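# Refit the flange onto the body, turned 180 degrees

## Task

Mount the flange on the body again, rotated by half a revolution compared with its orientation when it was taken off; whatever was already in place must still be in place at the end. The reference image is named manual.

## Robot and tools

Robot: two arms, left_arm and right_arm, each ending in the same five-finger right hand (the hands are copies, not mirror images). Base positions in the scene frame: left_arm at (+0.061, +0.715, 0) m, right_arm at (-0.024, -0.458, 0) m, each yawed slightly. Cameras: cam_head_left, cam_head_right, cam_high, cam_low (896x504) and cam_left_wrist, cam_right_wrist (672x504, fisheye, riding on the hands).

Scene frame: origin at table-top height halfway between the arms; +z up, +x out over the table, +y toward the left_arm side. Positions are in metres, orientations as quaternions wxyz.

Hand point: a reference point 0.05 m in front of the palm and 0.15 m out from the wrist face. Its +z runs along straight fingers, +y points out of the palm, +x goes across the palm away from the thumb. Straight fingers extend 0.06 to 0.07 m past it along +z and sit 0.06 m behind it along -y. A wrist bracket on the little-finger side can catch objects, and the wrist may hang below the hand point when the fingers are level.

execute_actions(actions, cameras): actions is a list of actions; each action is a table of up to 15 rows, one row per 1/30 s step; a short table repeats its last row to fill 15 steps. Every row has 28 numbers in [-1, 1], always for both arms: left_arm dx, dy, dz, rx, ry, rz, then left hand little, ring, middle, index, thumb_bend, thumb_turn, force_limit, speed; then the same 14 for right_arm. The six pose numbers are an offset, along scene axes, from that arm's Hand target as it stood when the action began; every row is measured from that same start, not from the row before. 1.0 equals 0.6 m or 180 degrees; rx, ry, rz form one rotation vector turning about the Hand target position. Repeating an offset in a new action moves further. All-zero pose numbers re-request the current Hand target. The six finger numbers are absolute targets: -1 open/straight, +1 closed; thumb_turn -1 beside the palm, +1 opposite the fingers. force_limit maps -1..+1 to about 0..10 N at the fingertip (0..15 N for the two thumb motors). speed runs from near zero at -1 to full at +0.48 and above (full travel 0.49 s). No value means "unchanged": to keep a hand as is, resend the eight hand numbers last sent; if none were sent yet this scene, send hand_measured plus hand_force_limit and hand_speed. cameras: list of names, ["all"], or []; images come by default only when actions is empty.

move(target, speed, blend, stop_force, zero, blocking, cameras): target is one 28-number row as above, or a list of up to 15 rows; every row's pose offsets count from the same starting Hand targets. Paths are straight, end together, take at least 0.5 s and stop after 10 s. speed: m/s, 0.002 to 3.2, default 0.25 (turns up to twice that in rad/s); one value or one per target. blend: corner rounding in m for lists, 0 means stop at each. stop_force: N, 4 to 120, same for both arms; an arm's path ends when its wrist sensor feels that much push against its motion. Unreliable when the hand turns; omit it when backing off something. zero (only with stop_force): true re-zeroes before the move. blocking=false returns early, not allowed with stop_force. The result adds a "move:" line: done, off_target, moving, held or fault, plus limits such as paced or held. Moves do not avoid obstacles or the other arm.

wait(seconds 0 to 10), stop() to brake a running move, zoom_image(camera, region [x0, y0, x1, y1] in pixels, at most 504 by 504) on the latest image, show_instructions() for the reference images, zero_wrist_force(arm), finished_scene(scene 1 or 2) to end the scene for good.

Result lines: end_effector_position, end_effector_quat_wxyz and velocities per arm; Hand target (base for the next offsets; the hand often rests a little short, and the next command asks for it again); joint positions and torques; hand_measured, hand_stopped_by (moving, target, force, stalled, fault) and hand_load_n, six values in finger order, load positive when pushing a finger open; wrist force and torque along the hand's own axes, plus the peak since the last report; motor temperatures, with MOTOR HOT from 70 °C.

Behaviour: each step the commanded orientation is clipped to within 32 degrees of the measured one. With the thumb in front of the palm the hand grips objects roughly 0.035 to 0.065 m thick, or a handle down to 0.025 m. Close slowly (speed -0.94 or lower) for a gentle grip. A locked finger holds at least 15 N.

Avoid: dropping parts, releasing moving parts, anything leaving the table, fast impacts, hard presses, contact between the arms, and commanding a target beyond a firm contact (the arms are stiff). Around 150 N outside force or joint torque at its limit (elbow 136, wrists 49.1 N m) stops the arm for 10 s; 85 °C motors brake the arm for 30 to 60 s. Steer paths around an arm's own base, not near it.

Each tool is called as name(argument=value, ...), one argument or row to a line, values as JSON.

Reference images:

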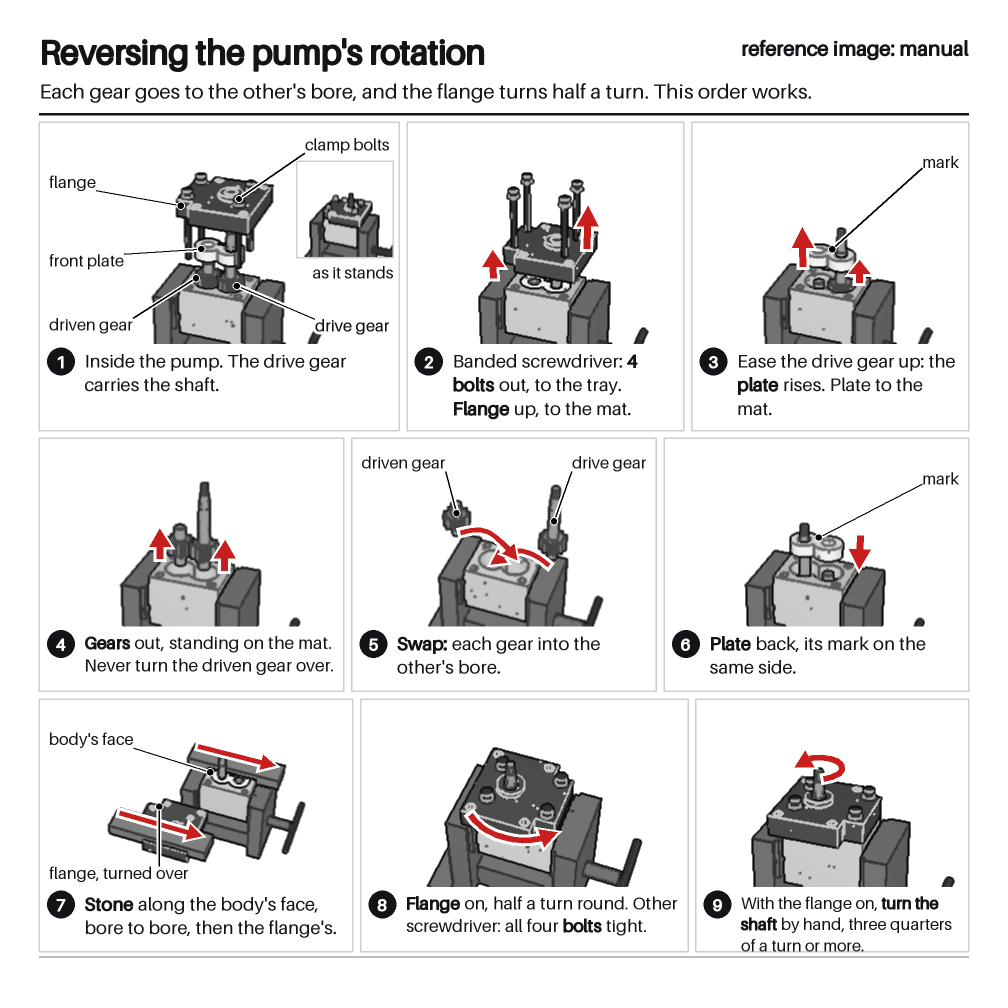

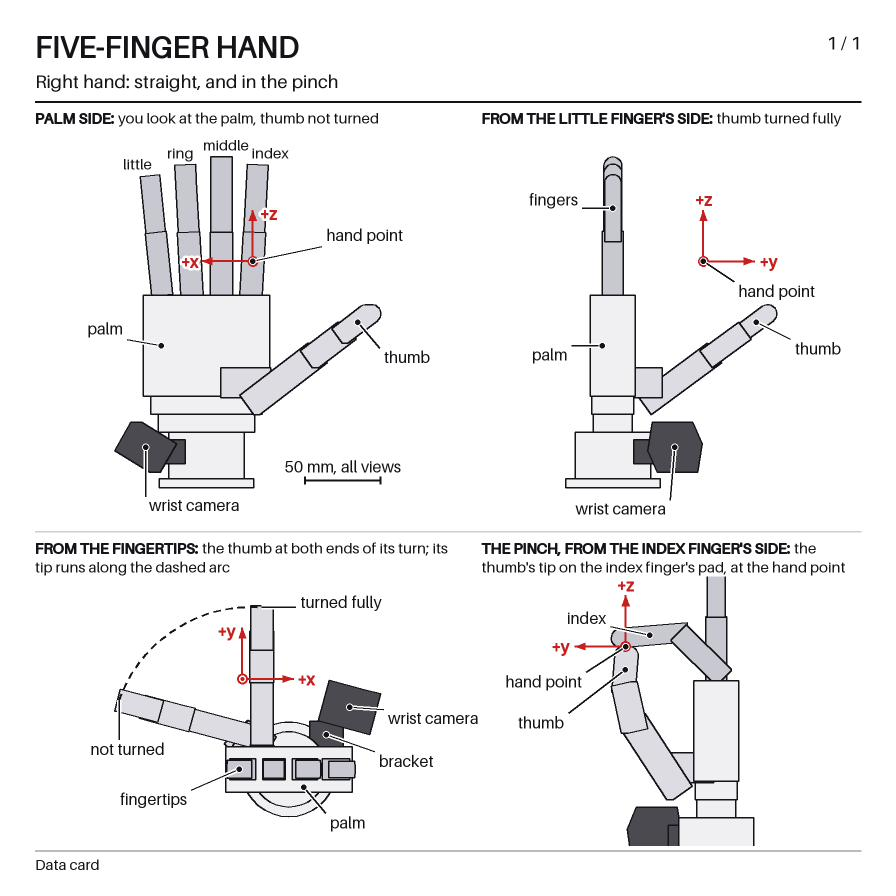

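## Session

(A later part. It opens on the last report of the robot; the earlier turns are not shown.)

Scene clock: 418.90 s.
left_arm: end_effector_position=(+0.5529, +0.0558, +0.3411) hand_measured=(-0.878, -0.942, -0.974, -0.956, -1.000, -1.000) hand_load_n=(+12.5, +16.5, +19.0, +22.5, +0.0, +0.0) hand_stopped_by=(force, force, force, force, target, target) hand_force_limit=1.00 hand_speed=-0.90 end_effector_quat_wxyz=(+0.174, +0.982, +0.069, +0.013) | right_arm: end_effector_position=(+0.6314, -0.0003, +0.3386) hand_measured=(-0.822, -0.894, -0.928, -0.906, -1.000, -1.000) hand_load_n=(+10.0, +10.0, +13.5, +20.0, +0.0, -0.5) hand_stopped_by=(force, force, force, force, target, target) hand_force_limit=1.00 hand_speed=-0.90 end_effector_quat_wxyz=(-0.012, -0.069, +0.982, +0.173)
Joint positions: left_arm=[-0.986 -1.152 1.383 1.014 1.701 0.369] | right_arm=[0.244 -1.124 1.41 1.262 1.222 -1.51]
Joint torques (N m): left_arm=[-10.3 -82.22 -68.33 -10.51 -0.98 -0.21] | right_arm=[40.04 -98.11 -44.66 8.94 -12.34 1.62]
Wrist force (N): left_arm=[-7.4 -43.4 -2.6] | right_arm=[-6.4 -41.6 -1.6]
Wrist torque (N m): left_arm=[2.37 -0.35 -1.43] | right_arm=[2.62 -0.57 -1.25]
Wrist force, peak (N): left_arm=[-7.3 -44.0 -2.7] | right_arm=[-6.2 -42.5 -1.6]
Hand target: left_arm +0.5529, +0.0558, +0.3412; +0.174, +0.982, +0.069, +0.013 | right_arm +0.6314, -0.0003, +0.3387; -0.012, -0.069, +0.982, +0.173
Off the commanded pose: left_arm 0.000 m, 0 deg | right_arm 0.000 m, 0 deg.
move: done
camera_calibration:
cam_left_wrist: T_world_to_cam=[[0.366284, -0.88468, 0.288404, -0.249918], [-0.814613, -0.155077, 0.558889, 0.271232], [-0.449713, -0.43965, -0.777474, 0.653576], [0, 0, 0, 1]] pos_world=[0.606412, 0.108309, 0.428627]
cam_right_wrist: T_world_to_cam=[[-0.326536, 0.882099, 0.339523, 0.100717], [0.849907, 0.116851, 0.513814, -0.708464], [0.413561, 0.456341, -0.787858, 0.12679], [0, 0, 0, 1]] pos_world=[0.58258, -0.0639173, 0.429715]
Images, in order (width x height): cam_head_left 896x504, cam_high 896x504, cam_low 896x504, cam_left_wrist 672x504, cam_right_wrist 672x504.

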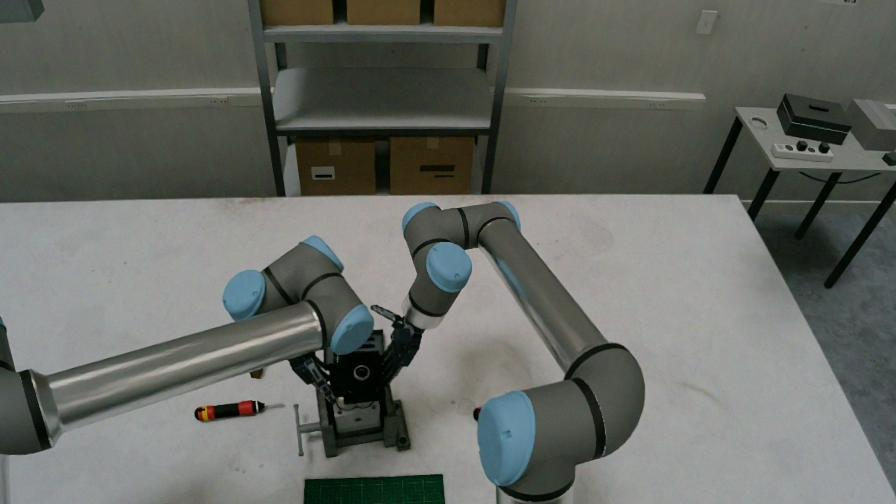

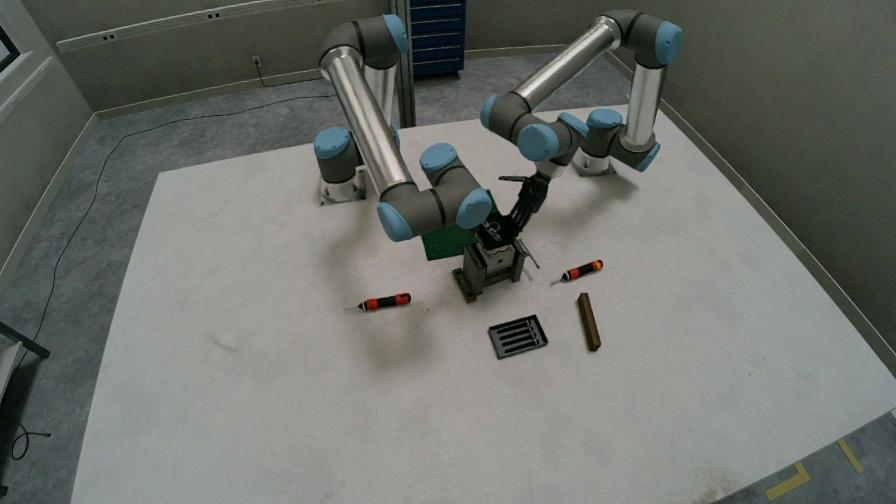

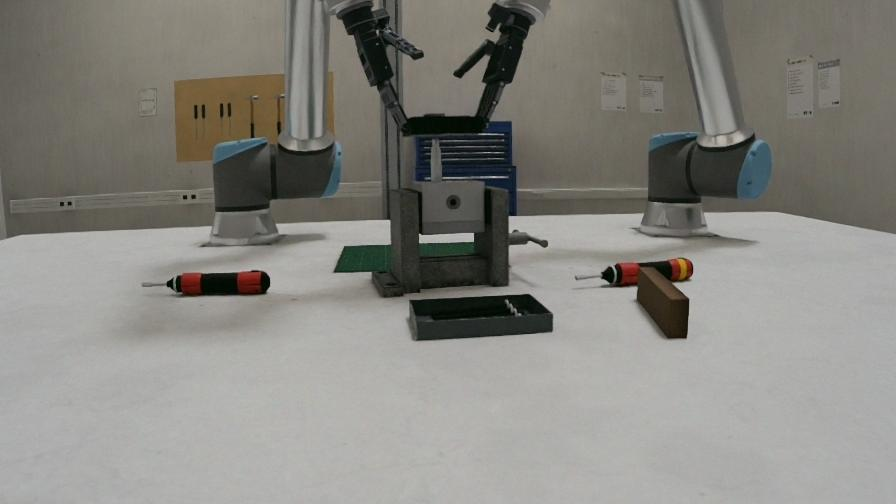

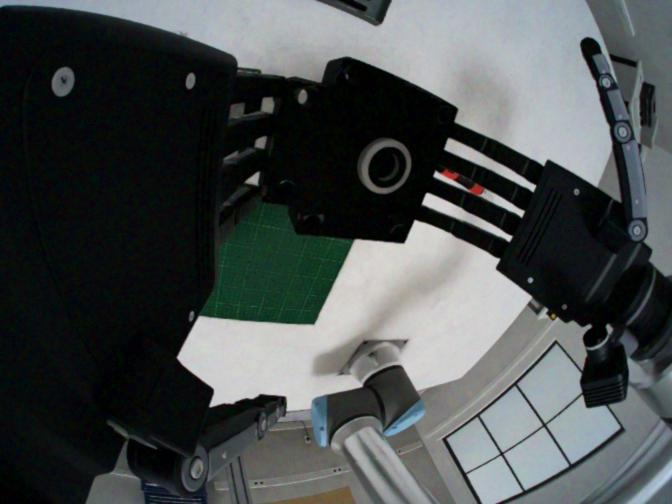

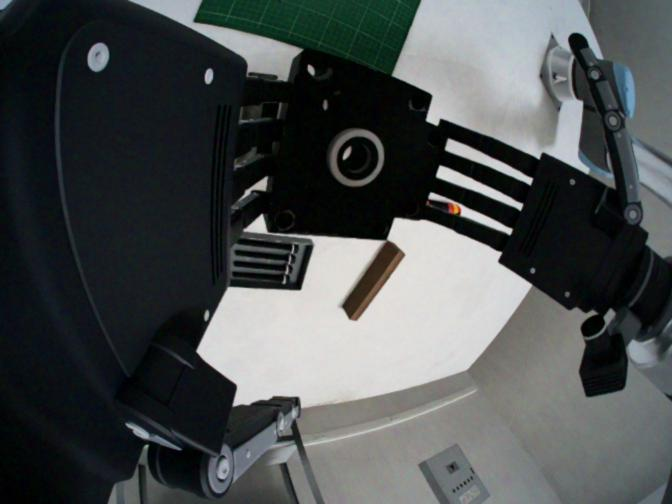

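move(
  target=[0,0,-0.02,0,0,0,-0.5,-0.5,-0.5,-0.5,-1,-1,1.0,-0.9,0,0,-0.02,0,0,0,-0.5,-0.5,-0.5,-0.5,-1,-1,1.0,-0.9],
  speed=0.015,
  stop_force=7,
  cameras=["cam_low","cam_right_wrist","cam_left_wrist","cam_head_left"],
)

zoom_image(
  camera="cam_low",
  region=[395, 95, 505, 205],
)

zoom_image(
  camera="cam_right_wrist",
  region=[320, 120, 390, 190],
)

zoom_image(
  camera="cam_left_wrist",
  region=[350, 130, 420, 200],
)

Scene clock: 429.53 s.
left_arm: end_effector_position=(+0.5529, +0.0558, +0.3292) hand_measured=(-0.878, -0.942, -0.974, -0.956, -1.000, -1.000) hand_load_n=(+12.5, +16.5, +19.0, +22.0, +0.0, +0.0) hand_stopped_by=(force, force, force, force, target, target) hand_force_limit=1.00 hand_speed=-0.90 end_effector_quat_wxyz=(+0.174, +0.982, +0.069, +0.013) | right_arm: end_effector_position=(+0.6314, -0.0003, +0.3267) hand_measured=(-0.822, -0.894, -0.928, -0.906, -1.000, -1.000) hand_load_n=(+10.0, +10.5, +13.5, +19.5, +0.0, +0.0) hand_stopped_by=(force, force, force, force, target, target) hand_force_limit=1.00 hand_speed=-0.90 end_effector_quat_wxyz=(-0.012, -0.069, +0.982, +0.173)
Joint positions: left_arm=[-0.986 -1.147 1.397 0.995 1.701 0.37] | right_arm=[0.244 -1.118 1.424 1.243 1.222 -1.51]
Joint torques (N m): left_arm=[-6.85 -84.94 -69.33 -9.32 5.49 0.77] | right_arm=[26.77 -107.6 -47.49 9.85 -14.4 -2.51]
Wrist force (N): left_arm=[-7.4 -43.6 -2.7] | right_arm=[-6.2 -41.5 -1.4]
Wrist torque (N m): left_arm=[2.32 -0.27 -1.46] | right_arm=[2.59 -0.56 -1.26]
Wrist force, peak (N): left_arm=[-7.1 -44.2 -2.8] | right_arm=[-6.3 -42.4 -1.9]
Hand target: left_arm +0.5529, +0.0558, +0.3292; +0.174, +0.982, +0.069, +0.013 | right_arm +0.6314, -0.0003, +0.3267; -0.012, -0.069, +0.982, +0.173
Off the commanded pose: left_arm 0.000 m, 0 deg | right_arm 0.000 m, 0 deg.
move: done
camera_calibration:
cam_left_wrist: T_world_to_cam=[[0.366316, -0.884705, 0.288286, -0.246402], [-0.814587, -0.155162, 0.558903, 0.277968], [-0.449733, -0.43957, -0.777508, 0.64443], [0, 0, 0, 1]] pos_world=[0.606512, 0.108409, 0.416726]
cam_right_wrist: T_world_to_cam=[[-0.326522, 0.882114, 0.339496, 0.104915], [0.849928, 0.116874, 0.513773, -0.702365], [0.413528, 0.456306, -0.787896, 0.117373], [0, 0, 0, 1]] pos_world=[0.58268, -0.0640172, 0.417716]
Images, in order (width x height): cam_head_left 896x504, cam_low 896x504, cam_left_wrist 672x504, cam_right_wrist 672x504.

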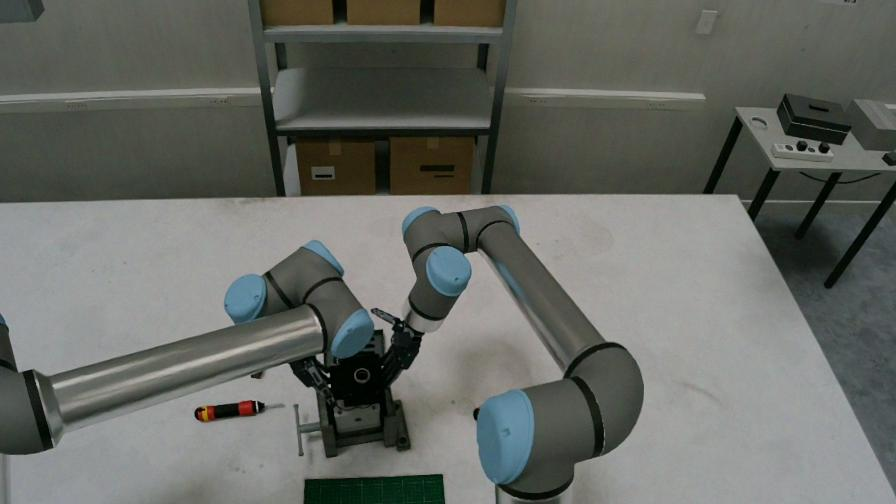

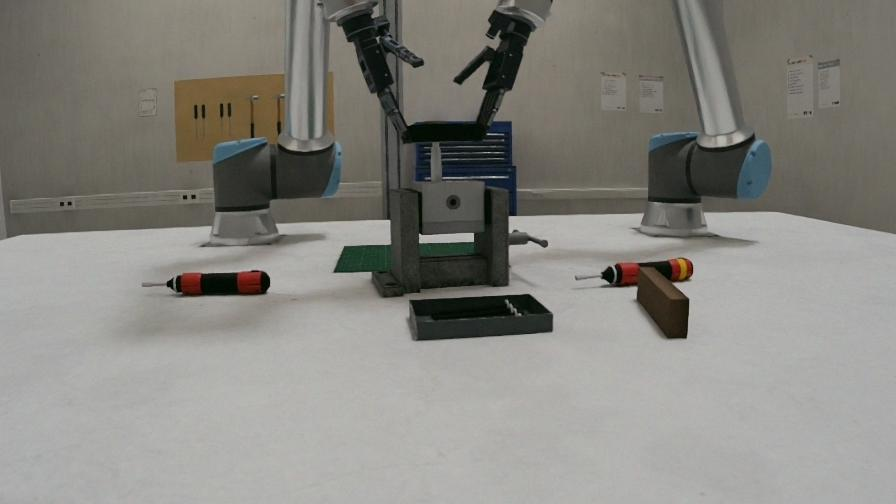

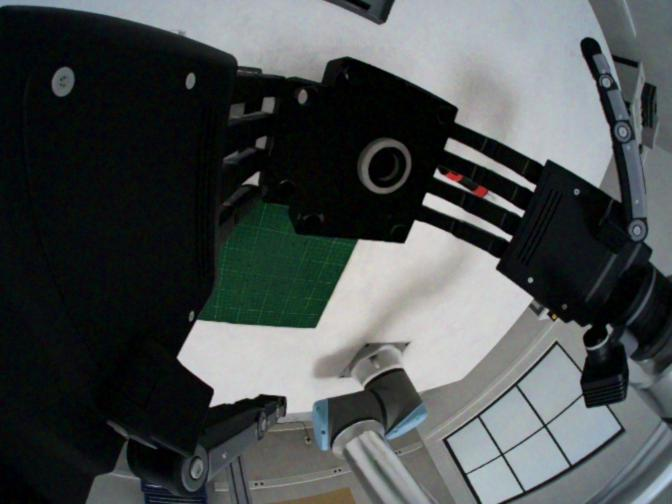

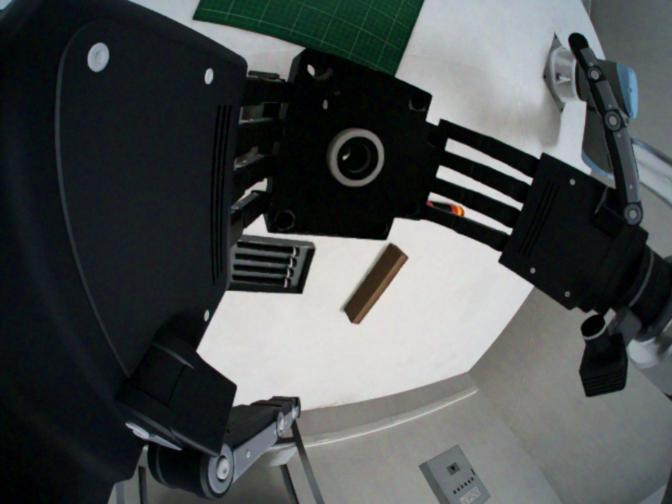

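Scaled by 4.582.

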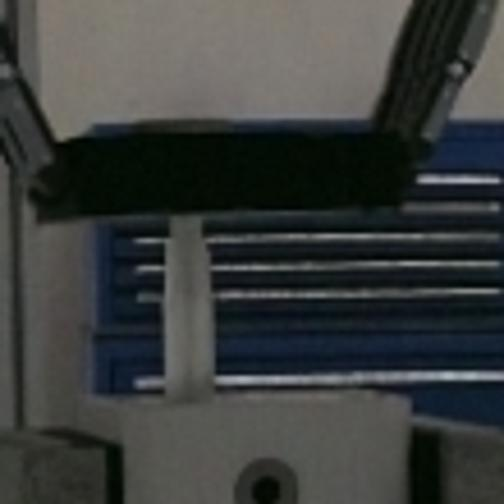

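Scaled by 7.200 from the camera's 672x504 image, which has a finer 960x720 frame.

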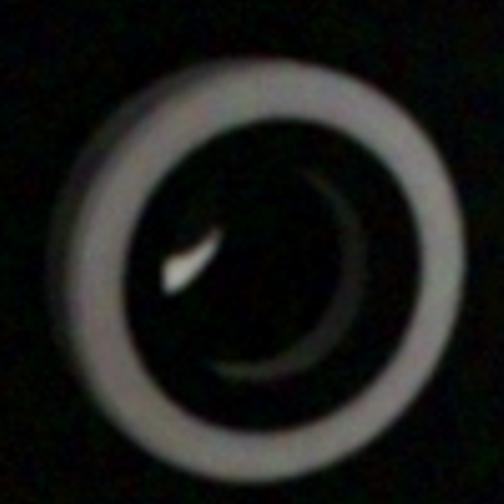

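Scaled by 7.200 from the camera's 672x504 image, which has a finer 960x720 frame.

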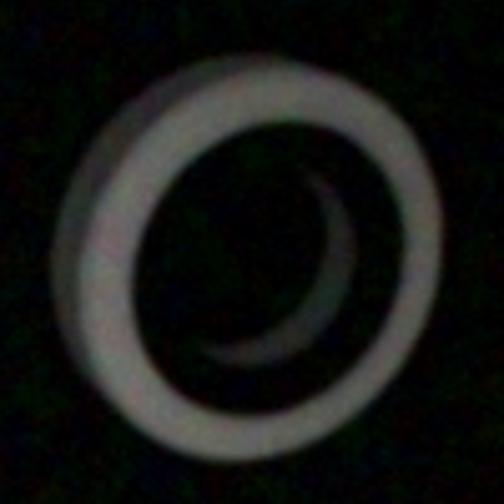

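move(
  target=[0,0,-0.025,0,0,0,-0.5,-0.5,-0.5,-0.5,-1,-1,1.0,-0.9,0,0,-0.025,0,0,0,-0.5,-0.5,-0.5,-0.5,-1,-1,1.0,-0.9],
  speed=0.015,
  stop_force=7,
  cameras=["cam_low","cam_right_wrist","cam_left_wrist","cam_head_left"],
)

zoom_image(
  camera="cam_low",
  region=[395, 95, 505, 205],
)

zoom_image(
  camera="cam_right_wrist",
  region=[320, 120, 390, 190],
)

zoom_image(
  camera="cam_left_wrist",
  region=[350, 130, 420, 200],
)

Scene clock: 437.97 s.
left_arm: end_effector_position=(+0.5529, +0.0558, +0.3142) hand_measured=(-0.878, -0.942, -0.974, -0.956, -1.000, -1.000) hand_load_n=(+12.5, +16.5, +19.0, +22.0, +0.0, +0.0) hand_stopped_by=(force, force, force, force, target, target) hand_force_limit=1.00 hand_speed=-0.90 end_effector_quat_wxyz=(+0.174, +0.982, +0.069, +0.013) | right_arm: end_effector_position=(+0.6314, -0.0003, +0.3117) hand_measured=(-0.822, -0.894, -0.928, -0.906, -1.000, -1.000) hand_load_n=(+9.5, +10.0, +13.5, +19.5, +0.0, +0.0) hand_stopped_by=(force, force, force, force, target, target) hand_force_limit=1.00 hand_speed=-0.90 end_effector_quat_wxyz=(-0.012, -0.069, +0.982, +0.173)
Joint positions: left_arm=[-0.986 -1.141 1.415 0.971 1.701 0.37] | right_arm=[0.244 -1.11 1.44 1.22 1.222 -1.51]
Joint torques (N m): left_arm=[-14.15 -83.5 -69.41 -9.48 5.2 -0.79] | right_arm=[26.21 -110.98 -46.26 9.47 -16.2 -0.41]
Wrist force (N): left_arm=[-7.5 -43.0 -2.9] | right_arm=[-5.4 -39.6 -0.9]
Wrist torque (N m): left_arm=[2.39 -0.34 -1.44] | right_arm=[2.62 -0.52 -1.16]
Wrist force, peak (N): left_arm=[-6.9 -43.7 -3.0] | right_arm=[-6.4 -41.7 -1.6]
Hand target: left_arm +0.5529, +0.0558, +0.3142; +0.174, +0.982, +0.069, +0.013 | right_arm +0.6314, -0.0003, +0.3117; -0.012, -0.069, +0.982, +0.173
Off the commanded pose: left_arm 0.000 m, 0 deg | right_arm 0.000 m, 0 deg.
move: done
camera_calibration:
cam_left_wrist: T_world_to_cam=[[0.366316, -0.884705, 0.288286, -0.242078], [-0.814587, -0.155162, 0.558903, 0.286351], [-0.449733, -0.43957, -0.777508, 0.632767], [0, 0, 0, 1]] pos_world=[0.606512, 0.108409, 0.401726]
cam_right_wrist: T_world_to_cam=[[-0.326522, 0.882114, 0.339496, 0.110008], [0.849928, 0.116874, 0.513773, -0.694659], [0.413528, 0.456306, -0.787896, 0.105555], [0, 0, 0, 1]] pos_world=[0.58268, -0.0640172, 0.402716]
Images, in order (width x height): cam_head_left 896x504, cam_low 896x504, cam_left_wrist 672x504, cam_right_wrist 672x504.

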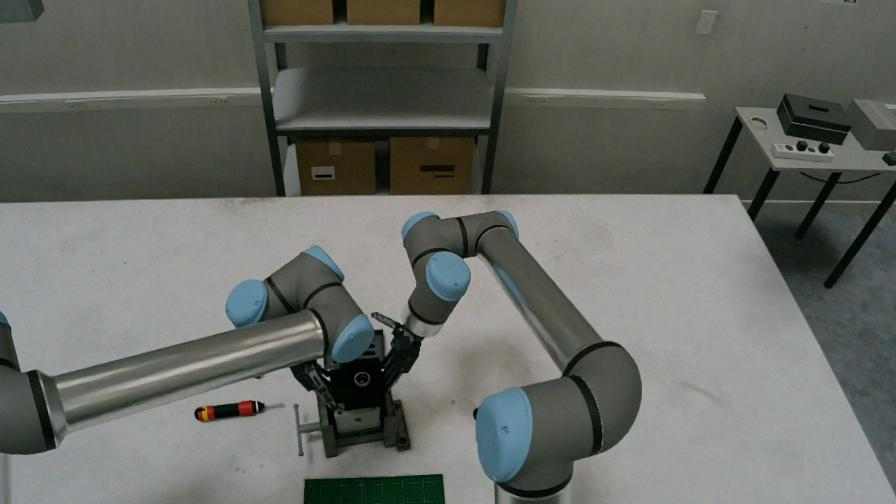

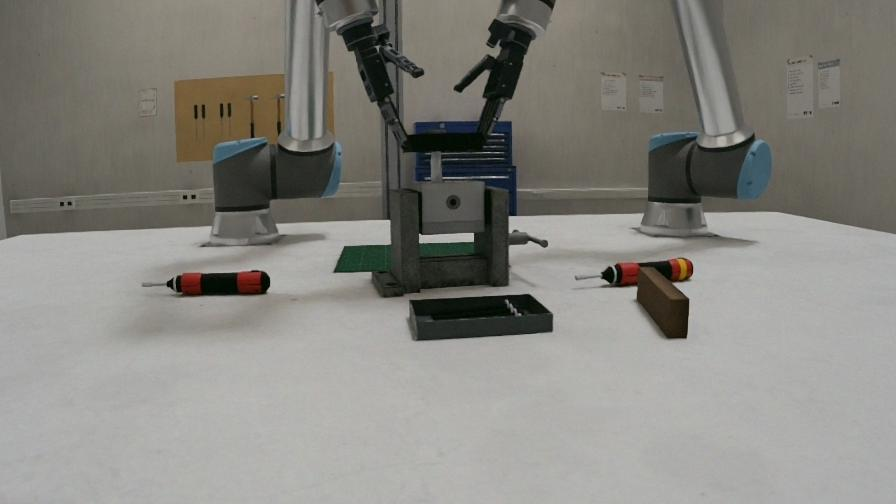

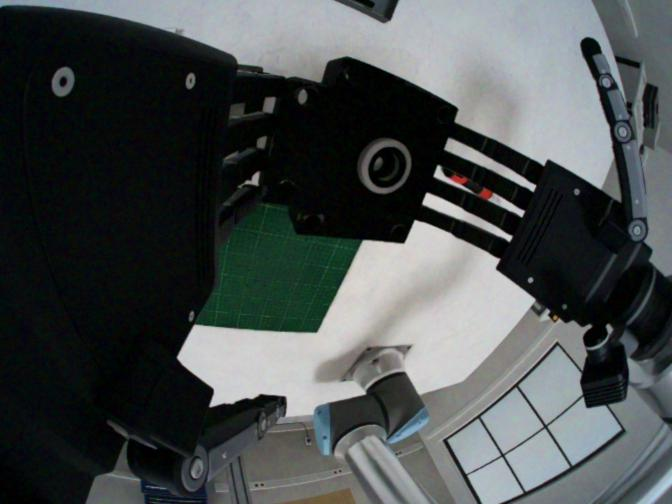

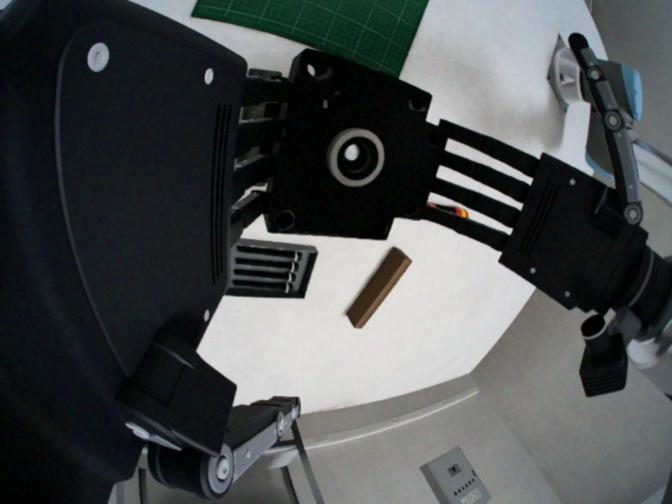

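Scaled by 4.582.

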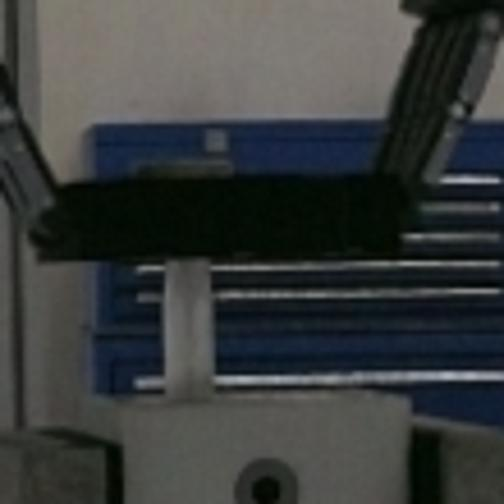

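Scaled by 7.200 from the camera's 672x504 image, which has a finer 960x720 frame.

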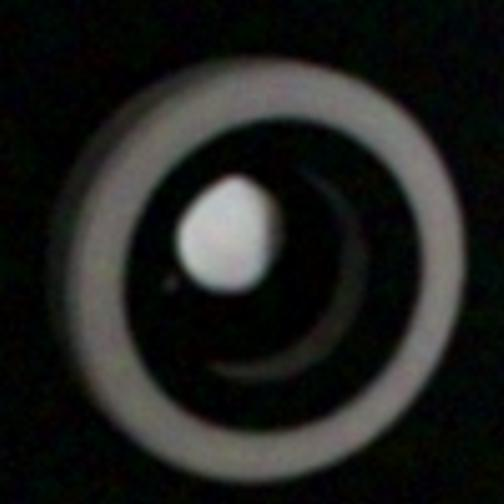

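Scaled by 7.200 from the camera's 672x504 image, which has a finer 960x720 frame.

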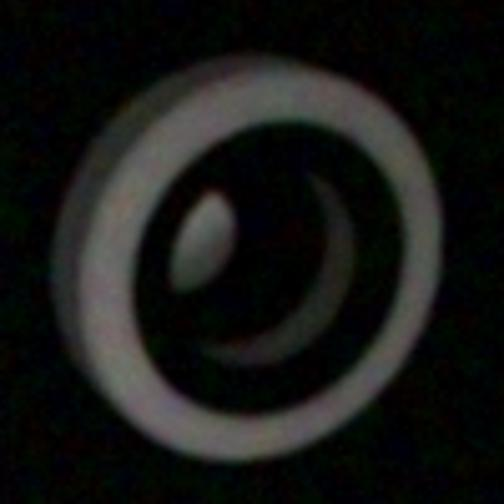

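move(
  target=[
    [-0.0008,0.0014,0,0,0,0,-0.5,-0.5,-0.5,-0.5,-1,-1,1.0,-0.9,-0.0008,0.0014,0,0,0,0,-0.5,-0.5,-0.5,-0.5,-1,-1,1.0,-0.9],
    [-0.0008,0.0014,-0.0167,0,0,0,-0.5,-0.5,-0.5,-0.5,-1,-1,1.0,-0.9,-0.0008,0.0014,-0.0167,0,0,0,-0.5,-0.5,-0.5,-0.5,-1,-1,1.0,-0.9],
  ],
  speed=0.015,
  stop_force=7,
  cameras=["cam_low","cam_right_wrist","cam_left_wrist"],
)

zoom_image(
  camera="cam_right_wrist",
  region=[320, 120, 390, 190],
)

zoom_image(
  camera="cam_left_wrist",
  region=[350, 130, 420, 200],
)

Scene clock: 463.17 s.
left_arm: end_effector_position=(+0.5525, +0.0566, +0.3042) hand_measured=(-0.878, -0.942, -0.974, -0.956, -1.000, -1.000) hand_load_n=(+12.5, +16.5, +19.0, +21.5, +0.0, +0.0) hand_stopped_by=(force, force, force, force, target, target) hand_force_limit=1.00 hand_speed=-0.90 end_effector_quat_wxyz=(+0.174, +0.982, +0.069, +0.013) | right_arm: end_effector_position=(+0.6309, +0.0006, +0.3017) hand_measured=(-0.822, -0.894, -0.928, -0.906, -1.000, -1.000) hand_load_n=(+10.0, +10.0, +13.0, +19.5, +0.0, +0.0) hand_stopped_by=(force, force, force, force, target, target) hand_force_limit=1.00 hand_speed=-0.90 end_effector_quat_wxyz=(-0.012, -0.069, +0.982, +0.173)
Joint positions: left_arm=[-0.986 -1.138 1.429 0.954 1.701 0.37] | right_arm=[0.245 -1.105 1.45 1.203 1.222 -1.508]
Joint torques (N m): left_arm=[-5.64 -87.06 -69.6 -9.17 5.62 1.26] | right_arm=[32.78 -107.59 -45.62 9.43 -11.89 -3]
Wrist force (N): left_arm=[-7.4 -42.3 -2.6] | right_arm=[-5.6 -40.0 -1.3]
Wrist torque (N m): left_arm=[2.37 -0.31 -1.41] | right_arm=[2.63 -0.51 -1.30]
Wrist force, peak (N): left_arm=[-7.4 -43.3 -2.8] | right_arm=[-6.2 -41.2 -1.5]
Hand target: left_arm +0.5525, +0.0567, +0.3042; +0.174, +0.982, +0.069, +0.013 | right_arm +0.6309, +0.0006, +0.3017; -0.012, -0.069, +0.982, +0.173
Off the commanded pose: left_arm 0.000 m, 0 deg | right_arm 0.000 m, 0 deg.
move: done
camera_calibration:
cam_left_wrist: T_world_to_cam=[[0.366245, -0.884719, 0.288335, -0.238278], [-0.81462, -0.155084, 0.558877, 0.291679], [-0.449733, -0.439569, -0.777508, 0.625119], [0, 0, 0, 1]] pos_world=[0.606012, 0.109209, 0.391727]
cam_right_wrist: T_world_to_cam=[[-0.326522, 0.882114, 0.339496, 0.112446], [0.849928, 0.116874, 0.513773, -0.689201], [0.413528, 0.456306, -0.787896, 0.097472], [0, 0, 0, 1]] pos_world=[0.58218, -0.0631172, 0.392716]
Images, in order (width x height): cam_low 896x504, cam_left_wrist 672x504, cam_right_wrist 672x504.

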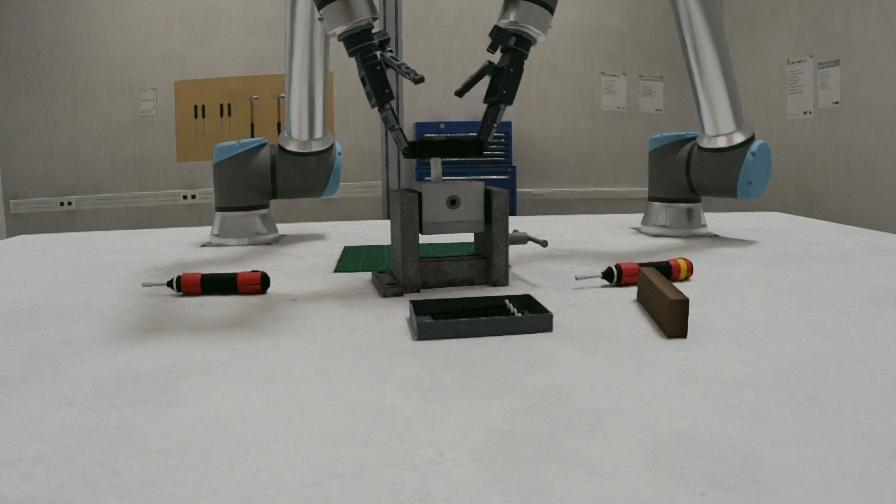

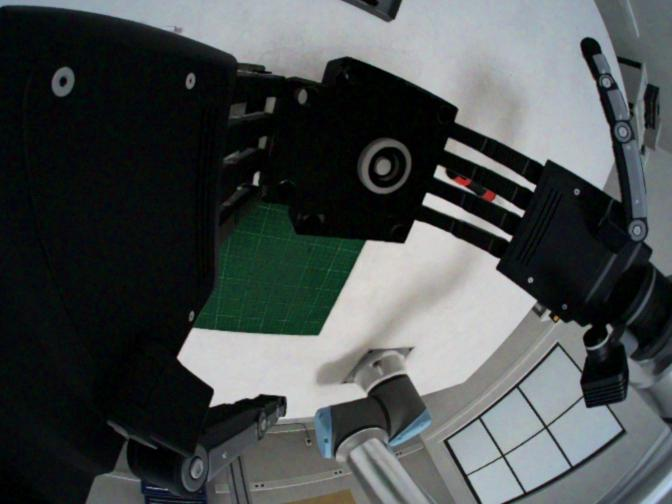

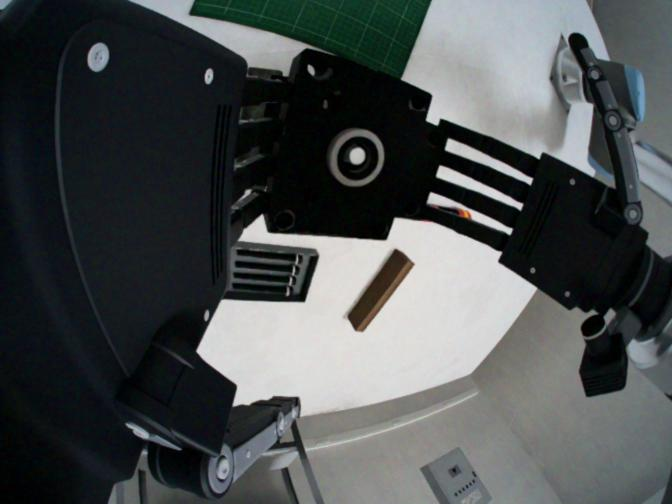

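Scaled by 7.200 from the camera's 672x504 image, which has a finer 960x720 frame.

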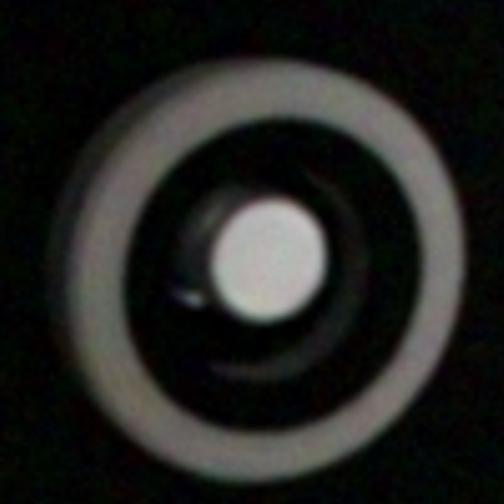

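Scaled by 7.200 from the camera's 672x504 image, which has a finer 960x720 frame.

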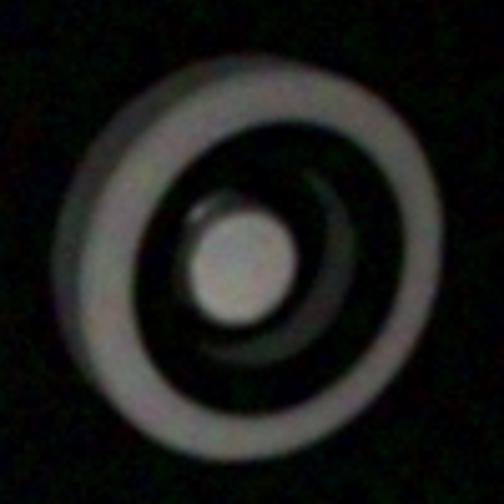

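move(
  target=[
    [-0.0007,-0.0001,0,0,0,0,-0.5,-0.5,-0.5,-0.5,-1,-1,1.0,-0.9,-0.0007,-0.0001,0,0,0,0,-0.5,-0.5,-0.5,-0.5,-1,-1,1.0,-0.9],
    [-0.0007,-0.0001,-0.0233,0,0,0,-0.5,-0.5,-0.5,-0.5,-1,-1,1.0,-0.9,-0.0007,-0.0001,-0.0233,0,0,0,-0.5,-0.5,-0.5,-0.5,-1,-1,1.0,-0.9],
  ],
  speed=0.015,
  stop_force=7,
  cameras=["cam_low","cam_right_wrist","cam_left_wrist"],
)

zoom_image(
  camera="cam_low",
  region=[395, 125, 505, 235],
)

zoom_image(
  camera="cam_right_wrist",
  region=[320, 120, 390, 190],
)

Scene clock: 477.23 s.
left_arm: end_effector_position=(+0.5520, +0.0566, +0.2902) hand_measured=(-0.878, -0.942, -0.974, -0.956, -1.000, -1.000) hand_load_n=(+18.0, +18.5, +19.0, +25.0, +0.0, +0.0) hand_stopped_by=(force, force, force, force, target, target) hand_force_limit=1.00 hand_speed=-0.90 end_effector_quat_wxyz=(+0.174, +0.982, +0.069, +0.013) | right_arm: end_effector_position=(+0.6305, +0.0005, +0.2963) hand_measured=(-0.820, -0.894, -0.928, -0.906, -1.000, -1.000) hand_load_n=(+1.5, +5.5, +12.0, +16.0, +0.0, +0.0) hand_stopped_by=(force, force, force, force, target, target) hand_force_limit=1.00 hand_speed=-0.90 end_effector_quat_wxyz=(-0.012, -0.069, +0.982, +0.173)
Joint positions: left_arm=[-0.986 -1.131 1.445 0.931 1.7 0.369] | right_arm=[0.245 -1.103 1.457 1.194 1.222 -1.508]
Joint torques (N m): left_arm=[-19.95 -81.71 -72.49 -13.46 0.32 -2.3] | right_arm=[26.75 -107.4 -46.75 6.21 -8.19 -1.05]
Wrist force (N): left_arm=[-12.3 -50.0 -9.9] | right_arm=[3.7 -25.5 1.6]
Wrist torque (N m): left_arm=[3.16 -0.44 -1.97] | right_arm=[1.65 -0.01 -0.26]
Wrist force, peak (N): left_arm=[-13.4 -51.0 -11.4] | right_arm=[-5.4 -40.8 -1.2]
Hand target: left_arm +0.5520, +0.0566, +0.2902; +0.174, +0.982, +0.069, +0.013 | right_arm +0.6305, +0.0005, +0.2963; -0.012, -0.069, +0.982, +0.173 (not the last commanded pose)
Off the commanded pose: left_arm 0.000 m, 0 deg | right_arm 0.009 m, 0 deg.
move: contact (right_arm)
camera_calibration:
cam_left_wrist: T_world_to_cam=[[0.366316, -0.884705, 0.288286, -0.23421], [-0.814587, -0.155162, 0.558903, 0.299141], [-0.449733, -0.43957, -0.777508, 0.61401], [0, 0, 0, 1]] pos_world=[0.605612, 0.109109, 0.377726]
cam_right_wrist: T_world_to_cam=[[-0.326588, 0.882069, 0.339549, 0.114252], [0.849856, 0.116837, 0.513901, -0.686085], [0.413624, 0.456402, -0.78779, 0.0933369], [0, 0, 0, 1]] pos_world=[0.58178, -0.0632174, 0.387315]
Images, in order (width x height): cam_low 896x504, cam_left_wrist 672x504, cam_right_wrist 672x504.

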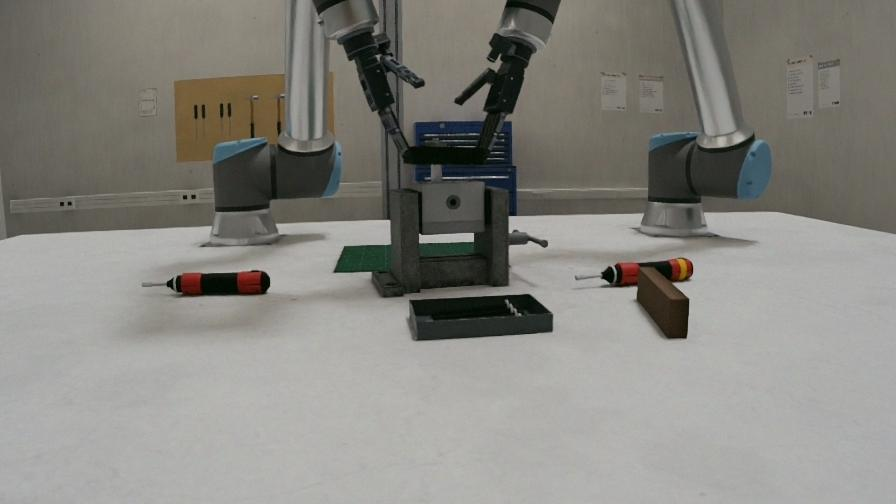

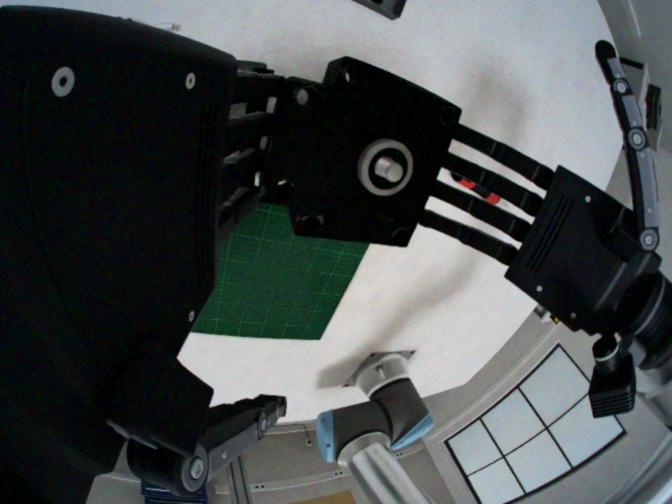

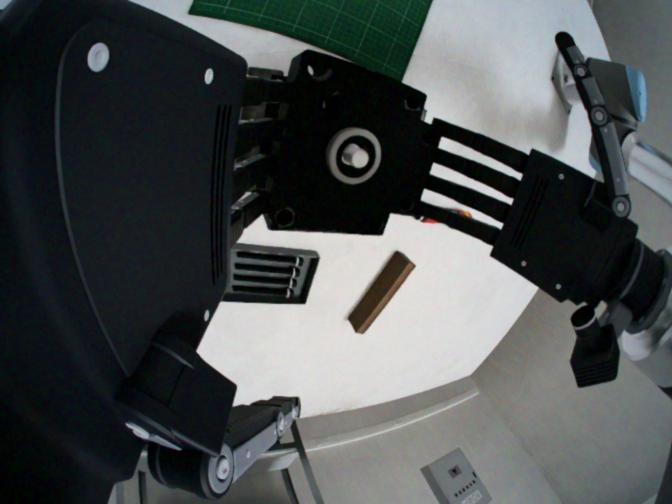

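Scaled by 4.582.

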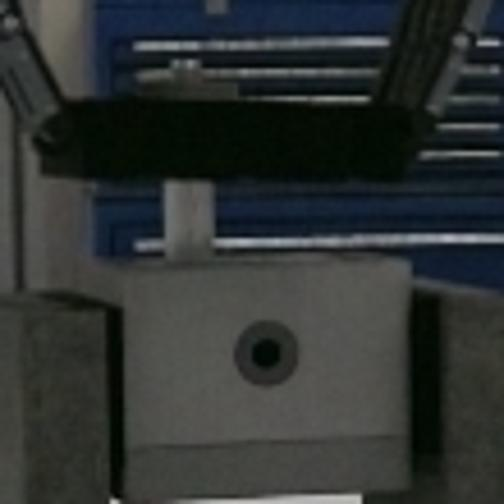

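Scaled by 7.200 from the camera's 672x504 image, which has a finer 960x720 frame.

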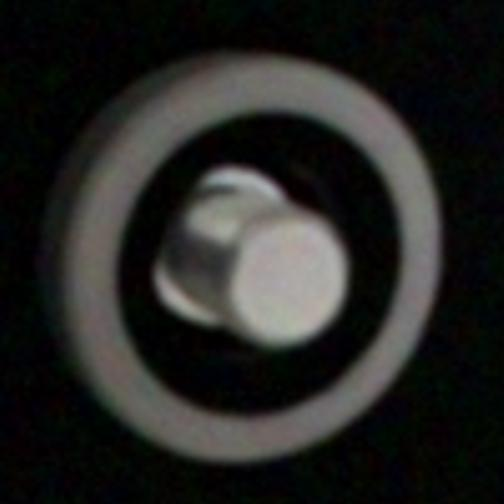

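move(
  target=[0,0,0.0145,0,0,0,-0.5,-0.5,-0.5,-0.5,-1,-1,1.0,-0.9,0,0,0,0,0,0,-0.5,-0.5,-0.5,-0.5,-1,-1,1.0,-0.9],
  speed=0.02,
  cameras=["cam_low","cam_right_wrist","cam_left_wrist"],
)

zoom_image(
  camera="cam_low",
  region=[395, 125, 505, 235],
)

zoom_image(
  camera="cam_right_wrist",
  region=[320, 120, 390, 190],
)

zoom_image(
  camera="cam_left_wrist",
  region=[350, 130, 420, 200],
)

Scene clock: 484.03 s.
left_arm: end_effector_position=(+0.5520, +0.0566, +0.2991) hand_measured=(-0.878, -0.942, -0.974, -0.956, -1.000, -1.000) hand_load_n=(+11.5, +15.5, +17.5, +14.5, +0.0, +0.0) hand_stopped_by=(force, force, force, force, target, target) hand_force_limit=1.00 hand_speed=-0.90 end_effector_quat_wxyz=(+0.174, +0.982, +0.069, +0.013) | right_arm: end_effector_position=(+0.6305, +0.0005, +0.2963) hand_measured=(-0.820, -0.894, -0.928, -0.906, -1.000, -1.000) hand_load_n=(+0.5, +16.0, +14.0, +18.5, +0.0, +0.0) hand_stopped_by=(force, force, force, force, target, target) hand_force_limit=1.00 hand_speed=-0.90 end_effector_quat_wxyz=(-0.012, -0.069, +0.982, +0.173)
Joint positions: left_arm=[-0.986 -1.136 1.435 0.945 1.7 0.369] | right_arm=[0.245 -1.103 1.457 1.194 1.222 -1.508]
Joint torques (N m): left_arm=[-18.79 -75.09 -54.84 -11.08 3.13 -2.17] | right_arm=[16.85 -107.92 -41.95 6.48 -14.01 -1.16]
Wrist force (N): left_arm=[-9.0 -35.4 0.5] | right_arm=[-1.1 -37.2 0.7]
Wrist torque (N m): left_arm=[1.83 -0.47 -1.40] | right_arm=[2.34 -0.25 -0.86]
Wrist force, peak (N): left_arm=[-12.4 -50.5 -9.7] | right_arm=[-1.1 -37.7 1.4]
Hand target: left_arm +0.5520, +0.0566, +0.2989; +0.174, +0.982, +0.069, +0.013 | right_arm +0.6305, +0.0005, +0.2963; -0.012, -0.069, +0.982, +0.173
Off the commanded pose: left_arm 0.000 m, 0 deg | right_arm 0.000 m, 0 deg.
move: done
camera_calibration:
cam_left_wrist: T_world_to_cam=[[0.366284, -0.88468, 0.288404, -0.236804], [-0.814613, -0.155077, 0.558889, 0.294178], [-0.449713, -0.43965, -0.777474, 0.620914], [0, 0, 0, 1]] pos_world=[0.605612, 0.109109, 0.386627]
cam_right_wrist: T_world_to_cam=[[-0.326551, 0.88211, 0.33948, 0.11426], [0.849861, 0.116842, 0.513892, -0.686084], [0.413644, 0.456322, -0.787825, 0.093335], [0, 0, 0, 1]] pos_world=[0.58178, -0.0632173, 0.387316]
Images, in order (width x height): cam_low 896x504, cam_left_wrist 672x504, cam_right_wrist 672x504.

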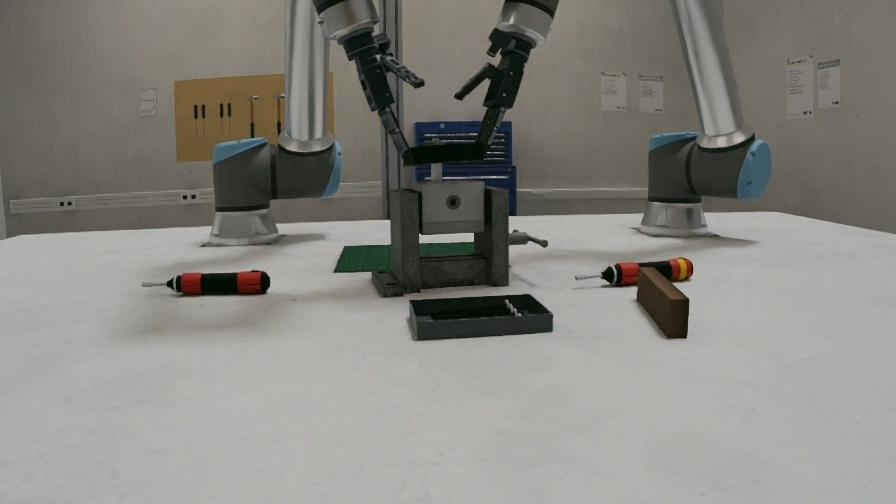

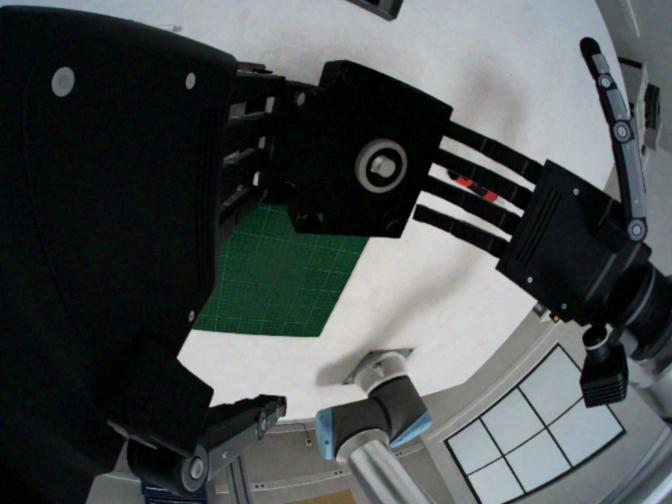

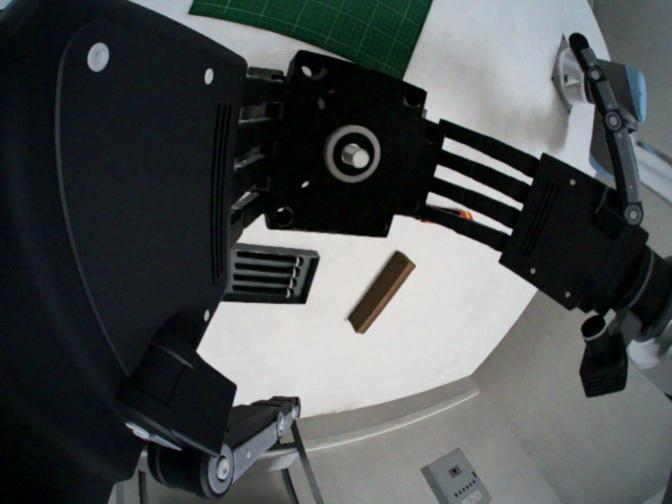

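Scaled by 4.582.

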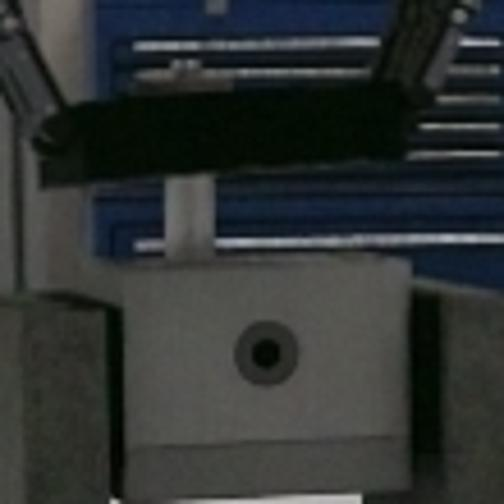

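Scaled by 7.200 from the camera's 672x504 image, which has a finer 960x720 frame.

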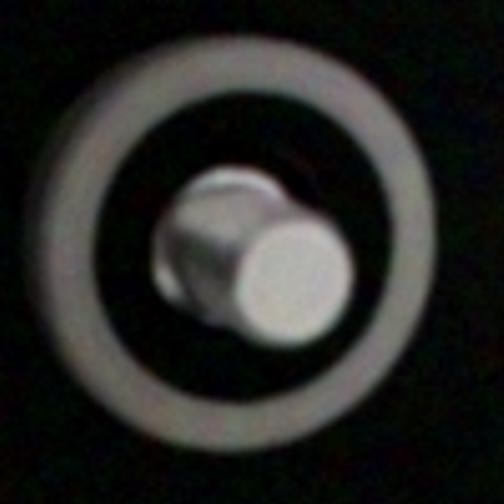

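Scaled by 7.200 from the camera's 672x504 image, which has a finer 960x720 frame.

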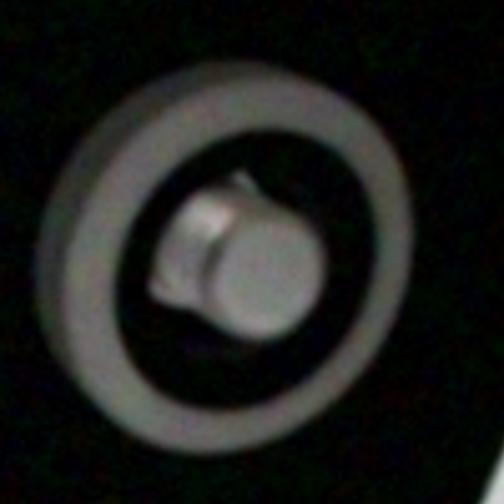

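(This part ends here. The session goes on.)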